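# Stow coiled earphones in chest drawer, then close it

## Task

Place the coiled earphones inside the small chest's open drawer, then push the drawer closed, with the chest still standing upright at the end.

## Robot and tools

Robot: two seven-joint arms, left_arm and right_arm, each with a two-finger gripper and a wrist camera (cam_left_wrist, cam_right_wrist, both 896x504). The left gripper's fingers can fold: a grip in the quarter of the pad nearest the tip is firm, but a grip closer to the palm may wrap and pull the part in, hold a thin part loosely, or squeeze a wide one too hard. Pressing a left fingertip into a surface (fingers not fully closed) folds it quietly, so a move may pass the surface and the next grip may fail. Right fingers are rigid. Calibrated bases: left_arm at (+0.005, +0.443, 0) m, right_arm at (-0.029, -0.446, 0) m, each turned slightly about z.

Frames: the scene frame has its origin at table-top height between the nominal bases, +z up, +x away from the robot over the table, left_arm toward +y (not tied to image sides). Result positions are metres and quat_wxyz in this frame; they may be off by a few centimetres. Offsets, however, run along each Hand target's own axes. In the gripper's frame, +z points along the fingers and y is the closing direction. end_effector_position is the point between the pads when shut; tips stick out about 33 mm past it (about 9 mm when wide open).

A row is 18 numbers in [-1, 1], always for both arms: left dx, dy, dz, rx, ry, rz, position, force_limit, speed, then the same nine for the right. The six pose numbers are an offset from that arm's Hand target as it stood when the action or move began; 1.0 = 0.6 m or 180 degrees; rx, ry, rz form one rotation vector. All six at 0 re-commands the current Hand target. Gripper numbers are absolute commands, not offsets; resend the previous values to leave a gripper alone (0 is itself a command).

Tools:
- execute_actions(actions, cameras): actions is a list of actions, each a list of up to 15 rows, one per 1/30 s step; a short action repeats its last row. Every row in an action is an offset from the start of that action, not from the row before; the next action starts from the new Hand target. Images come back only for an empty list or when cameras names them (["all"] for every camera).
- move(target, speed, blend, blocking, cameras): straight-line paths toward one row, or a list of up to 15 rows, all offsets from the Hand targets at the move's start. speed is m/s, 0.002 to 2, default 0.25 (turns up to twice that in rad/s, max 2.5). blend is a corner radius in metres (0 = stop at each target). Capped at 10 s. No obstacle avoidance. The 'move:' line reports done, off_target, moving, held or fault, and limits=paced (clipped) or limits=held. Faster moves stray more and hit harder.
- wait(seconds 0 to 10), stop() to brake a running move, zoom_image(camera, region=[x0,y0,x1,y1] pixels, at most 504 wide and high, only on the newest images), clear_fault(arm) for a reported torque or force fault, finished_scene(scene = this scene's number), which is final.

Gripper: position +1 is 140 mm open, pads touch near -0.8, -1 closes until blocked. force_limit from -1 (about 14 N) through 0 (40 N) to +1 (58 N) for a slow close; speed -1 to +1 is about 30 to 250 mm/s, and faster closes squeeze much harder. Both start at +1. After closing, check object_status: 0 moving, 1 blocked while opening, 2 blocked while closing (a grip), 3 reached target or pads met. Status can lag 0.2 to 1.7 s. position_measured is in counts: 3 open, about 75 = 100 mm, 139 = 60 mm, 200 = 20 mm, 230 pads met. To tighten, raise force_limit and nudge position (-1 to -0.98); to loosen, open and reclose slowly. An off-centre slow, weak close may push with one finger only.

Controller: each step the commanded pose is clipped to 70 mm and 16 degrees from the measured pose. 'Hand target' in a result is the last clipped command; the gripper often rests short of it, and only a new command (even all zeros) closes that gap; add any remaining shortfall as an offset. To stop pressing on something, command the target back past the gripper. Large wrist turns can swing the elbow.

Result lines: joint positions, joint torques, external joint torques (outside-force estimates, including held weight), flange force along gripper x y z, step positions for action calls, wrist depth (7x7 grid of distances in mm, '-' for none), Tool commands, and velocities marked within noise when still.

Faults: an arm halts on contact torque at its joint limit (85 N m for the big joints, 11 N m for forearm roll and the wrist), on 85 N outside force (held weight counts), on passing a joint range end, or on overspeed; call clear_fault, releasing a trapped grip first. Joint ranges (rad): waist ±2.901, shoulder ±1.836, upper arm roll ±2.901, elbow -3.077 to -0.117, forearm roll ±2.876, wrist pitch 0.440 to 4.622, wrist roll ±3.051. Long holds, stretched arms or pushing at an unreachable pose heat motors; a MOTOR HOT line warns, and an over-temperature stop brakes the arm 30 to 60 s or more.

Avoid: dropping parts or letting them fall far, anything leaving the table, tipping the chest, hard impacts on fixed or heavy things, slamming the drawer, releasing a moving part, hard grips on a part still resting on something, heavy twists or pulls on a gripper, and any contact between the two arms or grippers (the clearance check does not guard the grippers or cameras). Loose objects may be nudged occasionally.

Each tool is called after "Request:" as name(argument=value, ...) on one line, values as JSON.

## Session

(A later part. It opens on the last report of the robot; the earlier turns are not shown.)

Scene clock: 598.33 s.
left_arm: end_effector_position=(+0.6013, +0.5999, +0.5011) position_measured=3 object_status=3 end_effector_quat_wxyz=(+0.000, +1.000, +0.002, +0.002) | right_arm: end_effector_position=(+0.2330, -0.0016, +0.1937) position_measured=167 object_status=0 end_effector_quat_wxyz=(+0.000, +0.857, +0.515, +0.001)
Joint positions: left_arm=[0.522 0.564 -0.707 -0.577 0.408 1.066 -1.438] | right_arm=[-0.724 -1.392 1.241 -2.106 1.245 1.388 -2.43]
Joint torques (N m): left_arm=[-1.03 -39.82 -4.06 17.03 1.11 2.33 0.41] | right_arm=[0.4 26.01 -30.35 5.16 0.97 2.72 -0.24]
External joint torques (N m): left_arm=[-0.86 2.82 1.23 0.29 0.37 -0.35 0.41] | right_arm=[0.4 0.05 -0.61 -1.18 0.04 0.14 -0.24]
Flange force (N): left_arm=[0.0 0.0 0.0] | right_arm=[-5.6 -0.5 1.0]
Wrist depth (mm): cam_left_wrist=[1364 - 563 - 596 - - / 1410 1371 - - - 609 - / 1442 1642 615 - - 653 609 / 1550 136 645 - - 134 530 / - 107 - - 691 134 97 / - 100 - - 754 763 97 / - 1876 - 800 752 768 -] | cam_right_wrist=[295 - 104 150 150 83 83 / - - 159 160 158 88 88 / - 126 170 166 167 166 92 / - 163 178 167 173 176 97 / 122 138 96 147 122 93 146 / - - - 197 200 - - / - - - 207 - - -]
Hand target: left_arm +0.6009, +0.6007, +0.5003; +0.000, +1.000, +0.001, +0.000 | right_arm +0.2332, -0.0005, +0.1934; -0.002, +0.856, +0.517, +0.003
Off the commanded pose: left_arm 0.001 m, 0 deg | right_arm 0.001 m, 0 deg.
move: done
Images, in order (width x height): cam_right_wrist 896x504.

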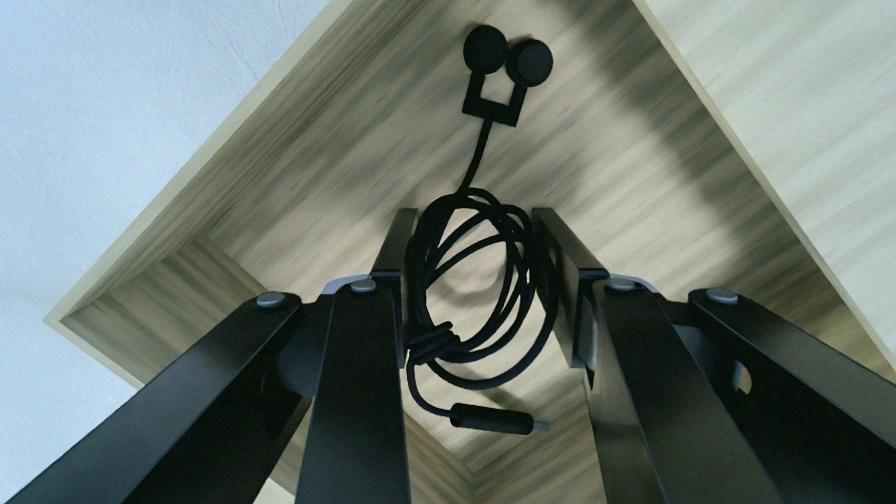

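Request:
move(target=[[0,0,0,0,0,0,1,1,1,0,0,0,0,0,0,0.05,-1,-1],[0,0,0,0,0,0,1,1,1,0,0,-0.16,0,0,0,0.05,-1,-1]], speed=[0.05,0.08], cameras=["cam_right_wrist"])

Scene clock: 609.77 s.
left_arm: end_effector_position=(+0.6013, +0.5999, +0.5011) position_measured=3 object_status=3 end_effector_quat_wxyz=(+0.000, +1.000, +0.002, +0.002) | right_arm: end_effector_position=(+0.2331, +0.0003, +0.2890) position_measured=123 object_status=3 end_effector_quat_wxyz=(-0.003, +0.854, +0.521, +0.004)
Joint positions: left_arm=[0.522 0.564 -0.707 -0.577 0.408 1.066 -1.438] | right_arm=[-0.773 -1.284 1.104 -1.949 1.12 1.276 -2.411]
Joint velocities: left_arm=[within noise] | right_arm=[-0.001 0.001 0.001 0 -0.001 -0.004 0.004]
Joint torques (N m): left_arm=[-1.04 -39.84 -4.06 16.98 1.1 2.32 0.34] | right_arm=[-0.59 27.11 -29.37 7.87 0.52 2.3 0.08]
External joint torques (N m): left_arm=[-1.23 2.44 1.02 0.28 0.32 -0.35 0.34] | right_arm=[-0.58 0.58 -1.33 -0.31 -0.4 -0.29 0.08]
Flange force (N): left_arm=[0.0 0.0 0.0] | right_arm=[-1.5 0.8 -3.0]
Wrist depth (mm): cam_left_wrist=[1342 565 570 - - - - / 1426 1161 578 - - - - / 1459 1485 638 - - - 600 / 1560 131 646 673 684 134 529 / - 114 - - 693 126 96 / - 99 - - 768 - 97 / - 1862 - 790 761 775 -] | cam_right_wrist=[- - - 236 171 170 171 / - - 239 251 245 179 179 / - - 265 261 263 186 187 / - - 160 277 163 198 - / - 90 99 294 268 - - / - - - 255 239 - - / - - - - - - -]
Hand target: left_arm +0.6009, +0.6007, +0.5003; +0.000, +1.000, +0.001, +0.000 | right_arm +0.2329, -0.0011, +0.2894; -0.002, +0.856, +0.517, +0.003
Off the commanded pose: left_arm 0.001 m, 0 deg | right_arm 0.001 m, 0 deg.
move: done
Images, in order (width x height): cam_right_wrist 896x504.

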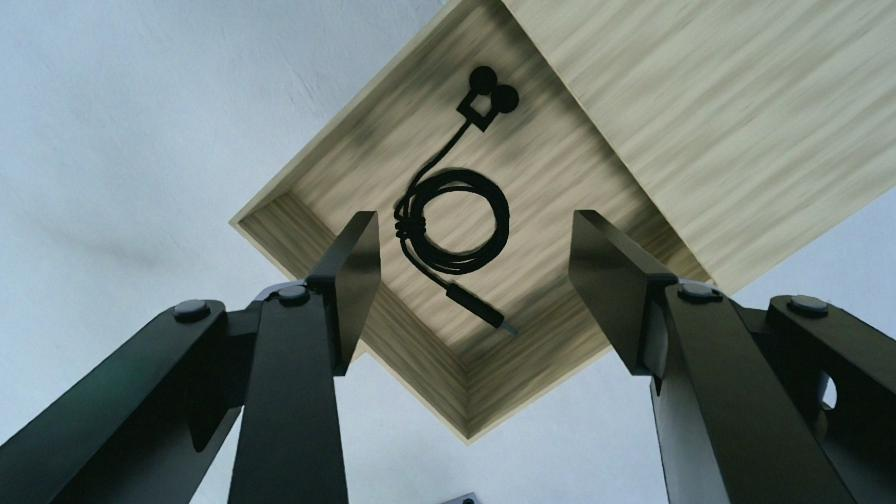

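Request:
move(target=[[0,0,0,0,0,0,1,1,1,-0.2037,-0.194,-0.0177,0,0,-0.235,-1,-1,-0.5],[0,0,0,0,0,0,1,1,1,-0.2037,-0.194,0.1557,0,0,-0.235,-1,-1,-0.5]], speed=[0.2,0.12], blend=0.01, cameras=["cam_right_wrist"])

Scene clock: 645.23 s.
left_arm: end_effector_position=(+0.6013, +0.5999, +0.5011) position_measured=3 object_status=3 end_effector_quat_wxyz=(+0.000, +1.000, +0.002, +0.002) | right_arm: end_effector_position=(+0.0731, -0.0559, +0.1955) position_measured=231 object_status=3 end_effector_quat_wxyz=(+0.000, +0.614, +0.789, +0.001)
Joint positions: left_arm=[0.522 0.564 -0.707 -0.577 0.408 1.066 -1.438] | right_arm=[-0.149 -1.39 1.118 -2.452 1.104 1.437 -2.951]
Joint velocities: left_arm=[within noise] | right_arm=[0.001 0 0.001 0.001 0.001 0.004 -0.004]
Joint torques (N m): left_arm=[-1.14 -39.79 -4.08 17.02 1.08 2.32 0.35] | right_arm=[0.44 17.65 -25.49 8.77 1.05 2.72 -0.16]
External joint torques (N m): left_arm=[-1.11 2.6 1.12 0.34 0.32 -0.35 0.35] | right_arm=[0.39 -0.28 -0.37 -1.02 0.1 0.19 -0.16]
Flange force (N): left_arm=[0.0 0.0 0.0] | right_arm=[-3.7 -2.7 1.6]
Wrist depth (mm): cam_left_wrist=[1349 561 563 - 579 579 - / 1410 1349 - - - - - / 1459 1459 - - - - 594 / 1522 135 642 - - 134 525 / - 107 - 745 - 125 97 / - 100 - - - - 97 / - 1848 861 - 738 858 -] | cam_right_wrist=[- - - - - 150 119 / - - 304 319 - 158 118 / - - - - - 167 124 / - 347 - 121 343 135 130 / - - 87 95 91 150 192 / 380 - - - - - 201 / - - - - - - -]
Hand target: left_arm +0.6009, +0.6007, +0.5003; +0.000, +1.000, +0.001, +0.000 | right_arm +0.0733, -0.0547, +0.1953; -0.001, +0.611, +0.791, +0.003
Off the commanded pose: left_arm 0.001 m, 0 deg | right_arm 0.001 m, 0 deg.
move: done
Images, in order (width x height): cam_right_wrist 896x504.

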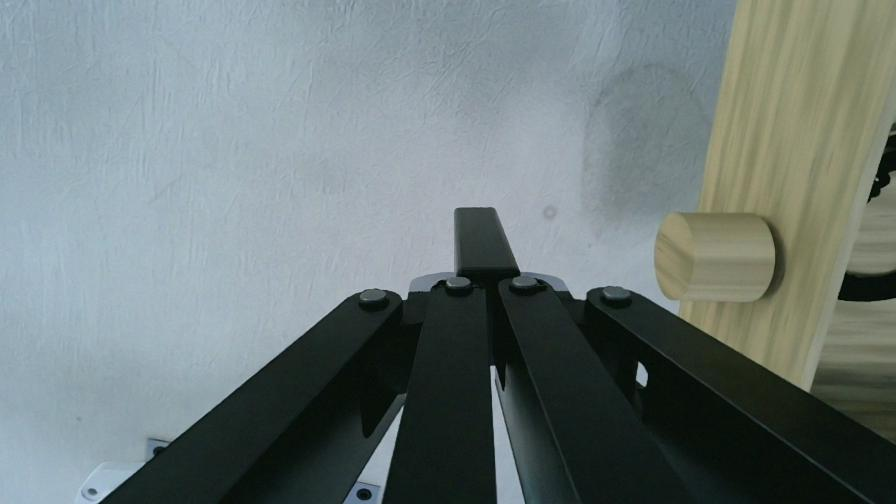

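Request:
move(target=[[0,0,0,0,0,0,1,1,1,0.0067,0.06,-0.0133,0,0,0,-1,-1,-0.5],[0,0,0,0,0,0,1,1,1,0.0067,0.26,-0.0133,0,0,0,-1,-1,-0.5]], speed=[0.1,0.05], blend=0.01, cameras=["cam_right_wrist"])

Scene clock: 667.17 s.
left_arm: end_effector_position=(+0.6013, +0.5999, +0.5011) position_measured=3 object_status=3 end_effector_quat_wxyz=(+0.000, +1.000, +0.002, +0.002) | right_arm: end_effector_position=(+0.2208, -0.0115, +0.2030) position_measured=231 object_status=3 end_effector_quat_wxyz=(-0.003, +0.614, +0.790, +0.001)
Joint positions: left_arm=[0.522 0.564 -0.707 -0.577 0.408 1.066 -1.438] | right_arm=[-0.507 -0.897 1.316 -2.185 0.888 1.77 -2.988]
Joint velocities: left_arm=[within noise] | right_arm=[-0.001 0 0.001 0 -0.002 0.004 -0.001]
Joint torques (N m): left_arm=[-1.05 -39.79 -4.01 17.02 1.1 2.31 0.33] | right_arm=[-0.81 16.8 -24.65 16.28 0.54 2.88 -0.24]
External joint torques (N m): left_arm=[-1.03 2.5 1.16 0.37 0.34 -0.37 0.33] | right_arm=[-0.87 0.83 -0.95 -0.03 -0.41 0.35 -0.24]
Flange force (N): left_arm=[0.0 0.0 0.0] | right_arm=[-1.4 2.6 -1.4]
Wrist depth (mm): cam_left_wrist=[1349 - 550 - - - 575 / 1394 1442 - - - - 609 / 1434 1477 - - 669 - 604 / 1550 131 665 - - 134 526 / - 107 - 754 - 125 96 / - 106 - 732 - 758 97 / - 1848 800 732 780 843 -] | cam_right_wrist=[- - - - 122 161 160 / 322 - - - 137 169 103 / - - - - 138 174 107 / 350 - - 120 134 184 109 / - - 92 95 91 195 116 / - - - - - - 120 / - - - - - - -]
Hand target: left_arm +0.6009, +0.6007, +0.5003; +0.000, +1.000, +0.001, +0.000 | right_arm +0.2232, -0.0115, +0.2039; -0.001, +0.611, +0.791, +0.003
Off the commanded pose: left_arm 0.001 m, 0 deg | right_arm 0.003 m, 0 deg.
joint sent to its limit (right arm) — joint 7 (wrist roll), lower limit. The joint targets still meet the commanded pose.
move: done
Images, in order (width x height): cam_right_wrist 896x504.

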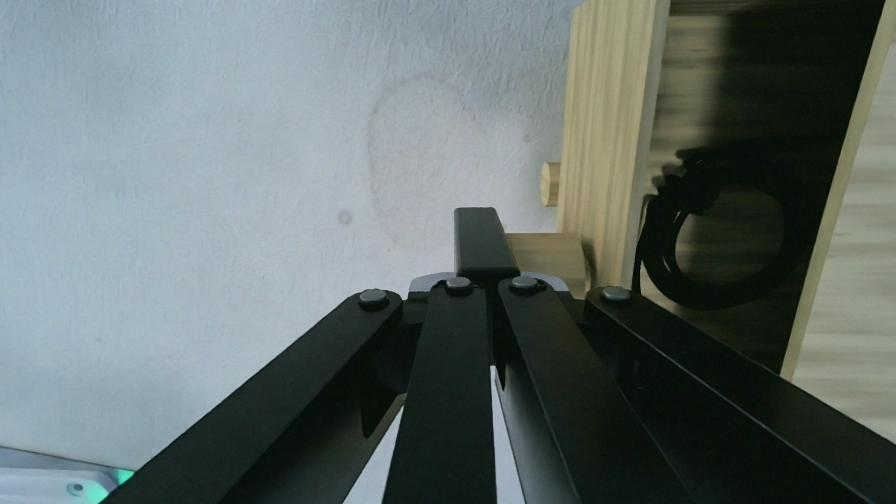

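Request:
move(target=[0,0,0,0,0,0,1,1,1,0,0.06,0,0,0,0.067,-1,-1,-0.5], speed=0.04, cameras=["cam_right_wrist"])

Scene clock: 687.43 s.
left_arm: end_effector_position=(+0.6013, +0.5999, +0.5011) position_measured=3 object_status=3 end_effector_quat_wxyz=(+0.000, +1.000, +0.002, +0.002) | right_arm: end_effector_position=(+0.2583, -0.0033, +0.2040) position_measured=231 object_status=3 end_effector_quat_wxyz=(+0.000, +0.688, +0.725, +0.003)
Joint positions: left_arm=[0.522 0.564 -0.707 -0.577 0.408 1.066 -1.438] | right_arm=[-0.654 -0.917 1.376 -2.095 0.913 1.748 -2.837]
Joint velocities: left_arm=[within noise] | right_arm=[-0.001 0.001 0 0 0 0 0.006]
Joint torques (N m): left_arm=[-1.06 -39.87 -4.1 17.01 1.08 2.32 0.32] | right_arm=[-0.86 18.45 -25.6 15.34 0.98 2.38 0.11]
External joint torques (N m): left_arm=[-1.13 2.61 1.06 0.25 0.32 -0.36 0.32] | right_arm=[-0.86 -0.67 -0.71 -0.29 0.04 -0.17 0.11]
Flange force (N): left_arm=[0.0 0.0 0.0] | right_arm=[-0.5 0.6 -0.6]
Wrist depth (mm): cam_left_wrist=[1320 540 - 547 - - - / 1402 1386 576 610 - - - / 1477 635 - - - 578 637 / 1550 135 - - - 134 523 / - 107 - 705 - 126 97 / - 100 - - - - 97 / - 1835 800 - 768 802 -] | cam_right_wrist=[- 299 - - 118 94 93 / - - - 327 128 98 98 / - - - 283 157 103 104 / - - - 121 133 109 109 / - - 87 95 92 114 115 / - - - - - - 120 / - - - - - - -]
Hand target: left_arm +0.6009, +0.6007, +0.5003; +0.000, +1.000, +0.001, +0.000 | right_arm +0.2581, -0.0024, +0.2040; -0.001, +0.691, +0.723, +0.003
Off the commanded pose: left_arm 0.001 m, 0 deg | right_arm 0.001 m, 0 deg.
move: done
Images, in order (width x height): cam_right_wrist 896x504.

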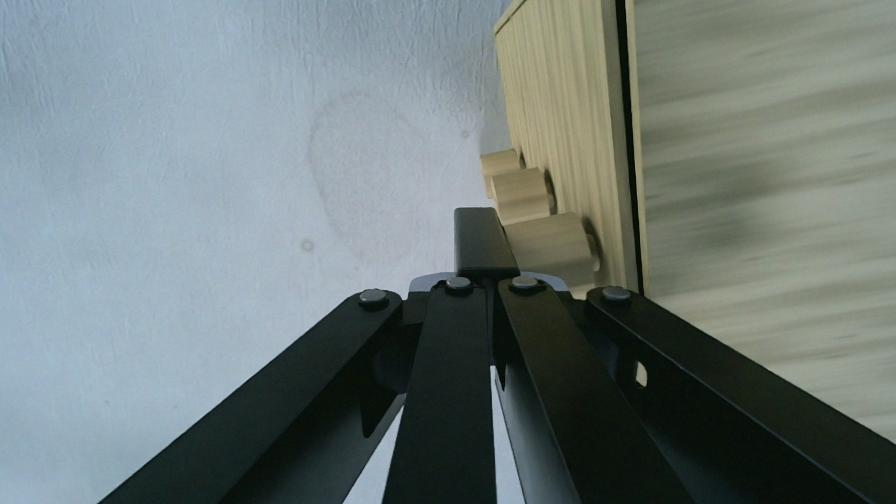

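Request:
move(target=[0,0,0,0,0,0,1,1,1,0.0027,0.013,0,0,0,0,-1,-1,-0.5], speed=0.03, cameras=["cam_right_wrist"])

Request:
zoom_image(camera="cam_right_wrist", region=[420, 0, 720, 300])

Scene clock: 700.63 s.
left_arm: end_effector_position=(+0.6013, +0.5999, +0.5011) position_measured=3 object_status=3 end_effector_quat_wxyz=(+0.000, +1.000, +0.002, +0.002) | right_arm: end_effector_position=(+0.2625, -0.0014, +0.2034) position_measured=231 object_status=3 end_effector_quat_wxyz=(-0.002, +0.690, +0.724, -0.001)
Joint positions: left_arm=[0.522 0.564 -0.707 -0.577 0.408 1.066 -1.438] | right_arm=[-0.68 -0.913 1.39 -2.075 0.913 1.74 -2.835]
Joint torques (N m): left_arm=[-1.06 -39.84 -4.03 17.06 1.09 2.33 0.32] | right_arm=[-2.4 19.18 -25.84 15.21 0.9 3.75 0]
External joint torques (N m): left_arm=[-0.91 2.55 1.21 0.42 0.35 -0.35 0.32] | right_arm=[-2.45 -0.53 -0.85 -0.47 -0.05 1.22 0]
Flange force (N): left_arm=[0.0 0.0 0.0] | right_arm=[0.7 5.9 2.3]
Wrist depth (mm): cam_left_wrist=[1349 557 565 580 584 - 582 / 1379 597 594 - - 601 578 / 1451 1560 - - - 596 616 / 1550 131 - 665 632 134 528 / - 107 725 - - 126 96 / - 99 - - 832 - 97 / - 1848 - 935 707 - -] | cam_right_wrist=[- - 306 307 121 93 92 / - - - 311 151 97 97 / - - - - 156 102 103 / - - - 120 132 107 108 / - - 87 95 91 112 113 / - - - - - - 119 / - - - - - - -]
Hand target: left_arm +0.6009, +0.6007, +0.5003; +0.000, +1.000, +0.001, +0.000 | right_arm +0.2658, -0.0004, +0.2041; -0.001, +0.691, +0.723, +0.003
Off the commanded pose: left_arm 0.001 m, 0 deg | right_arm 0.003 m, 0 deg.
move: done
Images, in order (width x height): cam_right_wrist 896x504.

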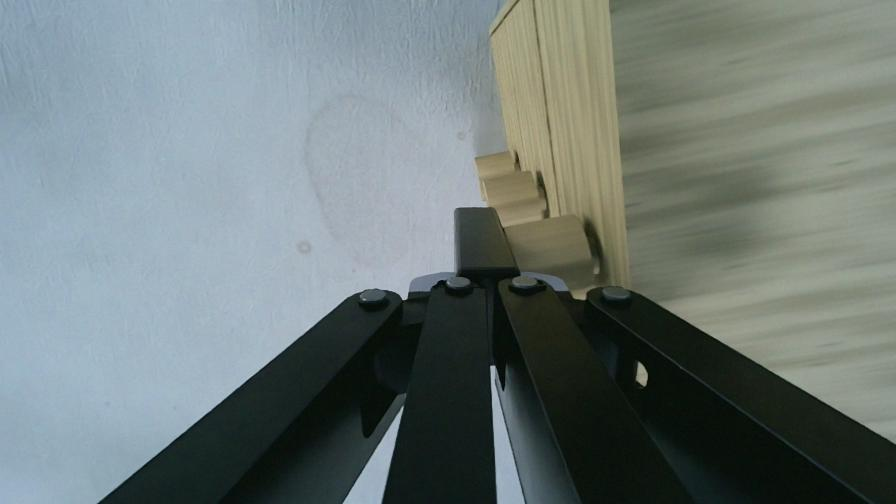

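Scaled by 1.680 from the camera's 896x504 image, which has a finer 1280x720 frame.

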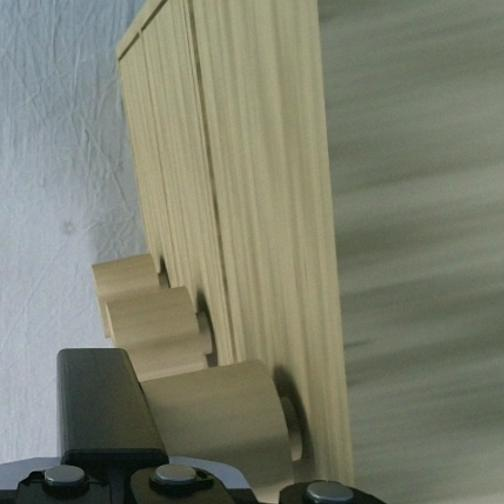

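Request:
move(target=[0,0,0,0,0,0,1,1,1,0.001,0.0065,0,0,0,0,-1,-1,-0.5], speed=0.03)

Request:
move(target=[[0,0,0,0,0,0,1,1,1,-0.01,-0.1,0,0,0,0,-1,-1,-0.5],[0,0,0,0,0,0,1,1,1,-0.02,-0.17,-0.15,0,0,0,-1,-1,-0.5]], speed=[0.08,0.15], cameras=["cam_right_wrist"])

Scene clock: 713.03 s.
left_arm: end_effector_position=(+0.6013, +0.5999, +0.5011) position_measured=3 object_status=3 end_effector_quat_wxyz=(+0.000, +1.000, +0.002, +0.002) | right_arm: end_effector_position=(+0.2642, -0.0001, +0.2035) position_measured=231 object_status=3 end_effector_quat_wxyz=(-0.002, +0.690, +0.724, -0.002)
Joint positions: left_arm=[0.522 0.564 -0.707 -0.577 0.408 1.066 -1.438] | right_arm=[-0.693 -0.913 1.397 -2.064 0.914 1.734 -2.835]
Joint velocities: left_arm=[within noise] | right_arm=[-0.001 0 0.001 0 0.001 -0.003 -0.002]
Joint torques (N m): left_arm=[-1.09 -39.86 -4.08 17.05 1.11 2.31 0.37] | right_arm=[-3.94 19.09 -25.6 14.66 0.88 4.34 -0.15]
External joint torques (N m): left_arm=[-1.1 2.84 1.14 0.22 0.34 -0.38 0.37] | right_arm=[-3.95 -0.91 -0.62 -0.92 -0.06 1.82 -0.15]
Flange force (N): left_arm=[0.0 0.0 0.0] | right_arm=[2.0 10.5 5.0]
Wrist depth (mm): cam_left_wrist=[1327 565 - - 596 542 - / 1386 583 603 - 596 - 676 / 1485 1468 615 - - - 635 / 1540 135 657 - - 134 523 / - 115 - 695 - 125 96 / - 106 - - - - 97 / - 1808 - - 749 - -] | cam_right_wrist=[- - - - 119 93 92 / - - - - 148 96 97 / - - - - 156 101 103 / - - - 120 132 107 108 / - - 87 95 91 112 113 / - - - - - - 118 / - - - - - - -]
Hand target: left_arm +0.6009, +0.6007, +0.5003; +0.000, +1.000, +0.001, +0.000 | right_arm +0.2696, +0.0003, +0.2041; -0.001, +0.691, +0.723, +0.003
Off the commanded pose: left_arm 0.001 m, 0 deg | right_arm 0.005 m, 1 deg.
move: off_target (right_arm)

Scene clock: 715.70 s.
left_arm: end_effector_position=(+0.6013, +0.5999, +0.5011) position_measured=3 object_status=3 end_effector_quat_wxyz=(+0.000, +1.000, +0.002, +0.002) | right_arm: end_effector_position=(+0.1681, -0.0157, +0.2931) position_measured=231 object_status=3 end_effector_quat_wxyz=(-0.002, +0.689, +0.725, +0.004)
Joint positions: left_arm=[0.522 0.564 -0.707 -0.577 0.408 1.066 -1.438] | right_arm=[-0.366 -0.977 1.095 -2.113 0.836 1.54 -2.721]
Joint velocities: left_arm=[within noise] | right_arm=[-0.001 0.001 0 0 0 -0.003 0.006]
Joint torques (N m): left_arm=[-1.05 -39.79 -4.07 17.11 1.12 2.3 0.36] | right_arm=[-0.27 14.84 -25.03 15.77 0.85 2.22 0.25]
External joint torques (N m): left_arm=[-1.08 2.68 1.11 0.37 0.35 -0.38 0.36] | right_arm=[-0.29 -0.48 -1.38 -0.22 -0.13 -0.36 0.25]
Flange force (N): left_arm=[0.0 0.0 0.0] | right_arm=[-3.2 -2.3 -2.1]
Wrist depth (mm): cam_left_wrist=[1342 - 546 568 - 556 - / 1386 1229 - - - - - / 1485 1560 - 613 625 - 635 / 1540 131 - - 673 133 525 / - 107 732 713 745 126 97 / - 106 745 736 715 - 97 / - 1848 - - 745 - -] | cam_right_wrist=[400 395 - - - 236 178 / 379 - - - 351 249 186 / - - - - 379 227 196 / - 430 - 120 - 276 206 / - - 87 95 91 248 217 / 501 - - - - - - / - - - - - - -]
Hand target: left_arm +0.6009, +0.6007, +0.5003; +0.000, +1.000, +0.001, +0.000 | right_arm +0.1680, -0.0167, +0.2937; -0.001, +0.691, +0.723, +0.003
Off the commanded pose: left_arm 0.001 m, 0 deg | right_arm 0.001 m, 0 deg.
move: done
Images, in order (width x height): cam_right_wrist 896x504.

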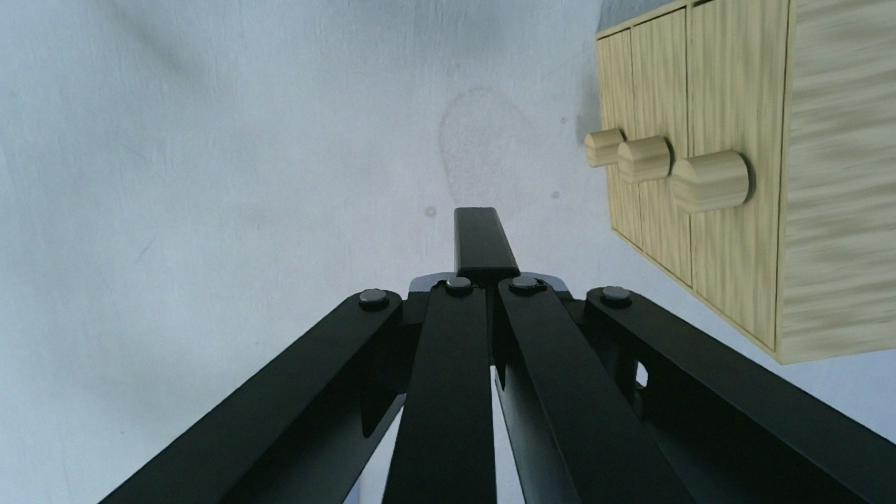

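Request:
zoom_image(camera="cam_right_wrist", region=[570, 0, 896, 370])

Scaled by 1.362 from the camera's 896x504 image, which has a finer 1280x720 frame.

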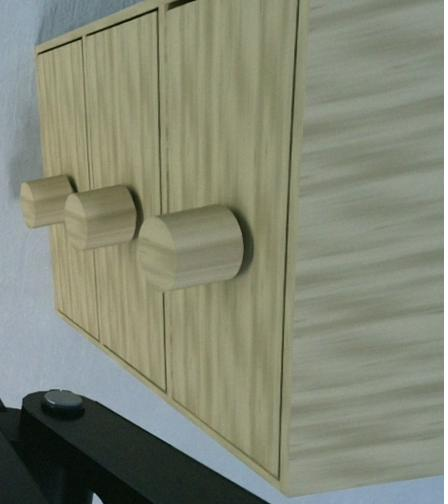

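Request:
zoom_image(camera="cam_right_wrist", region=[590, 0, 810, 120])

Scaled by 2.291 from the camera's 896x504 image, which has a finer 1280x720 frame.

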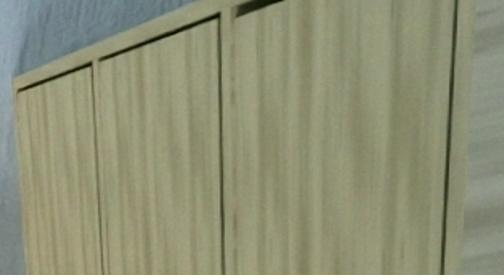

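Request:
finished_scene(scene=1)

The scene is finished: the task was done.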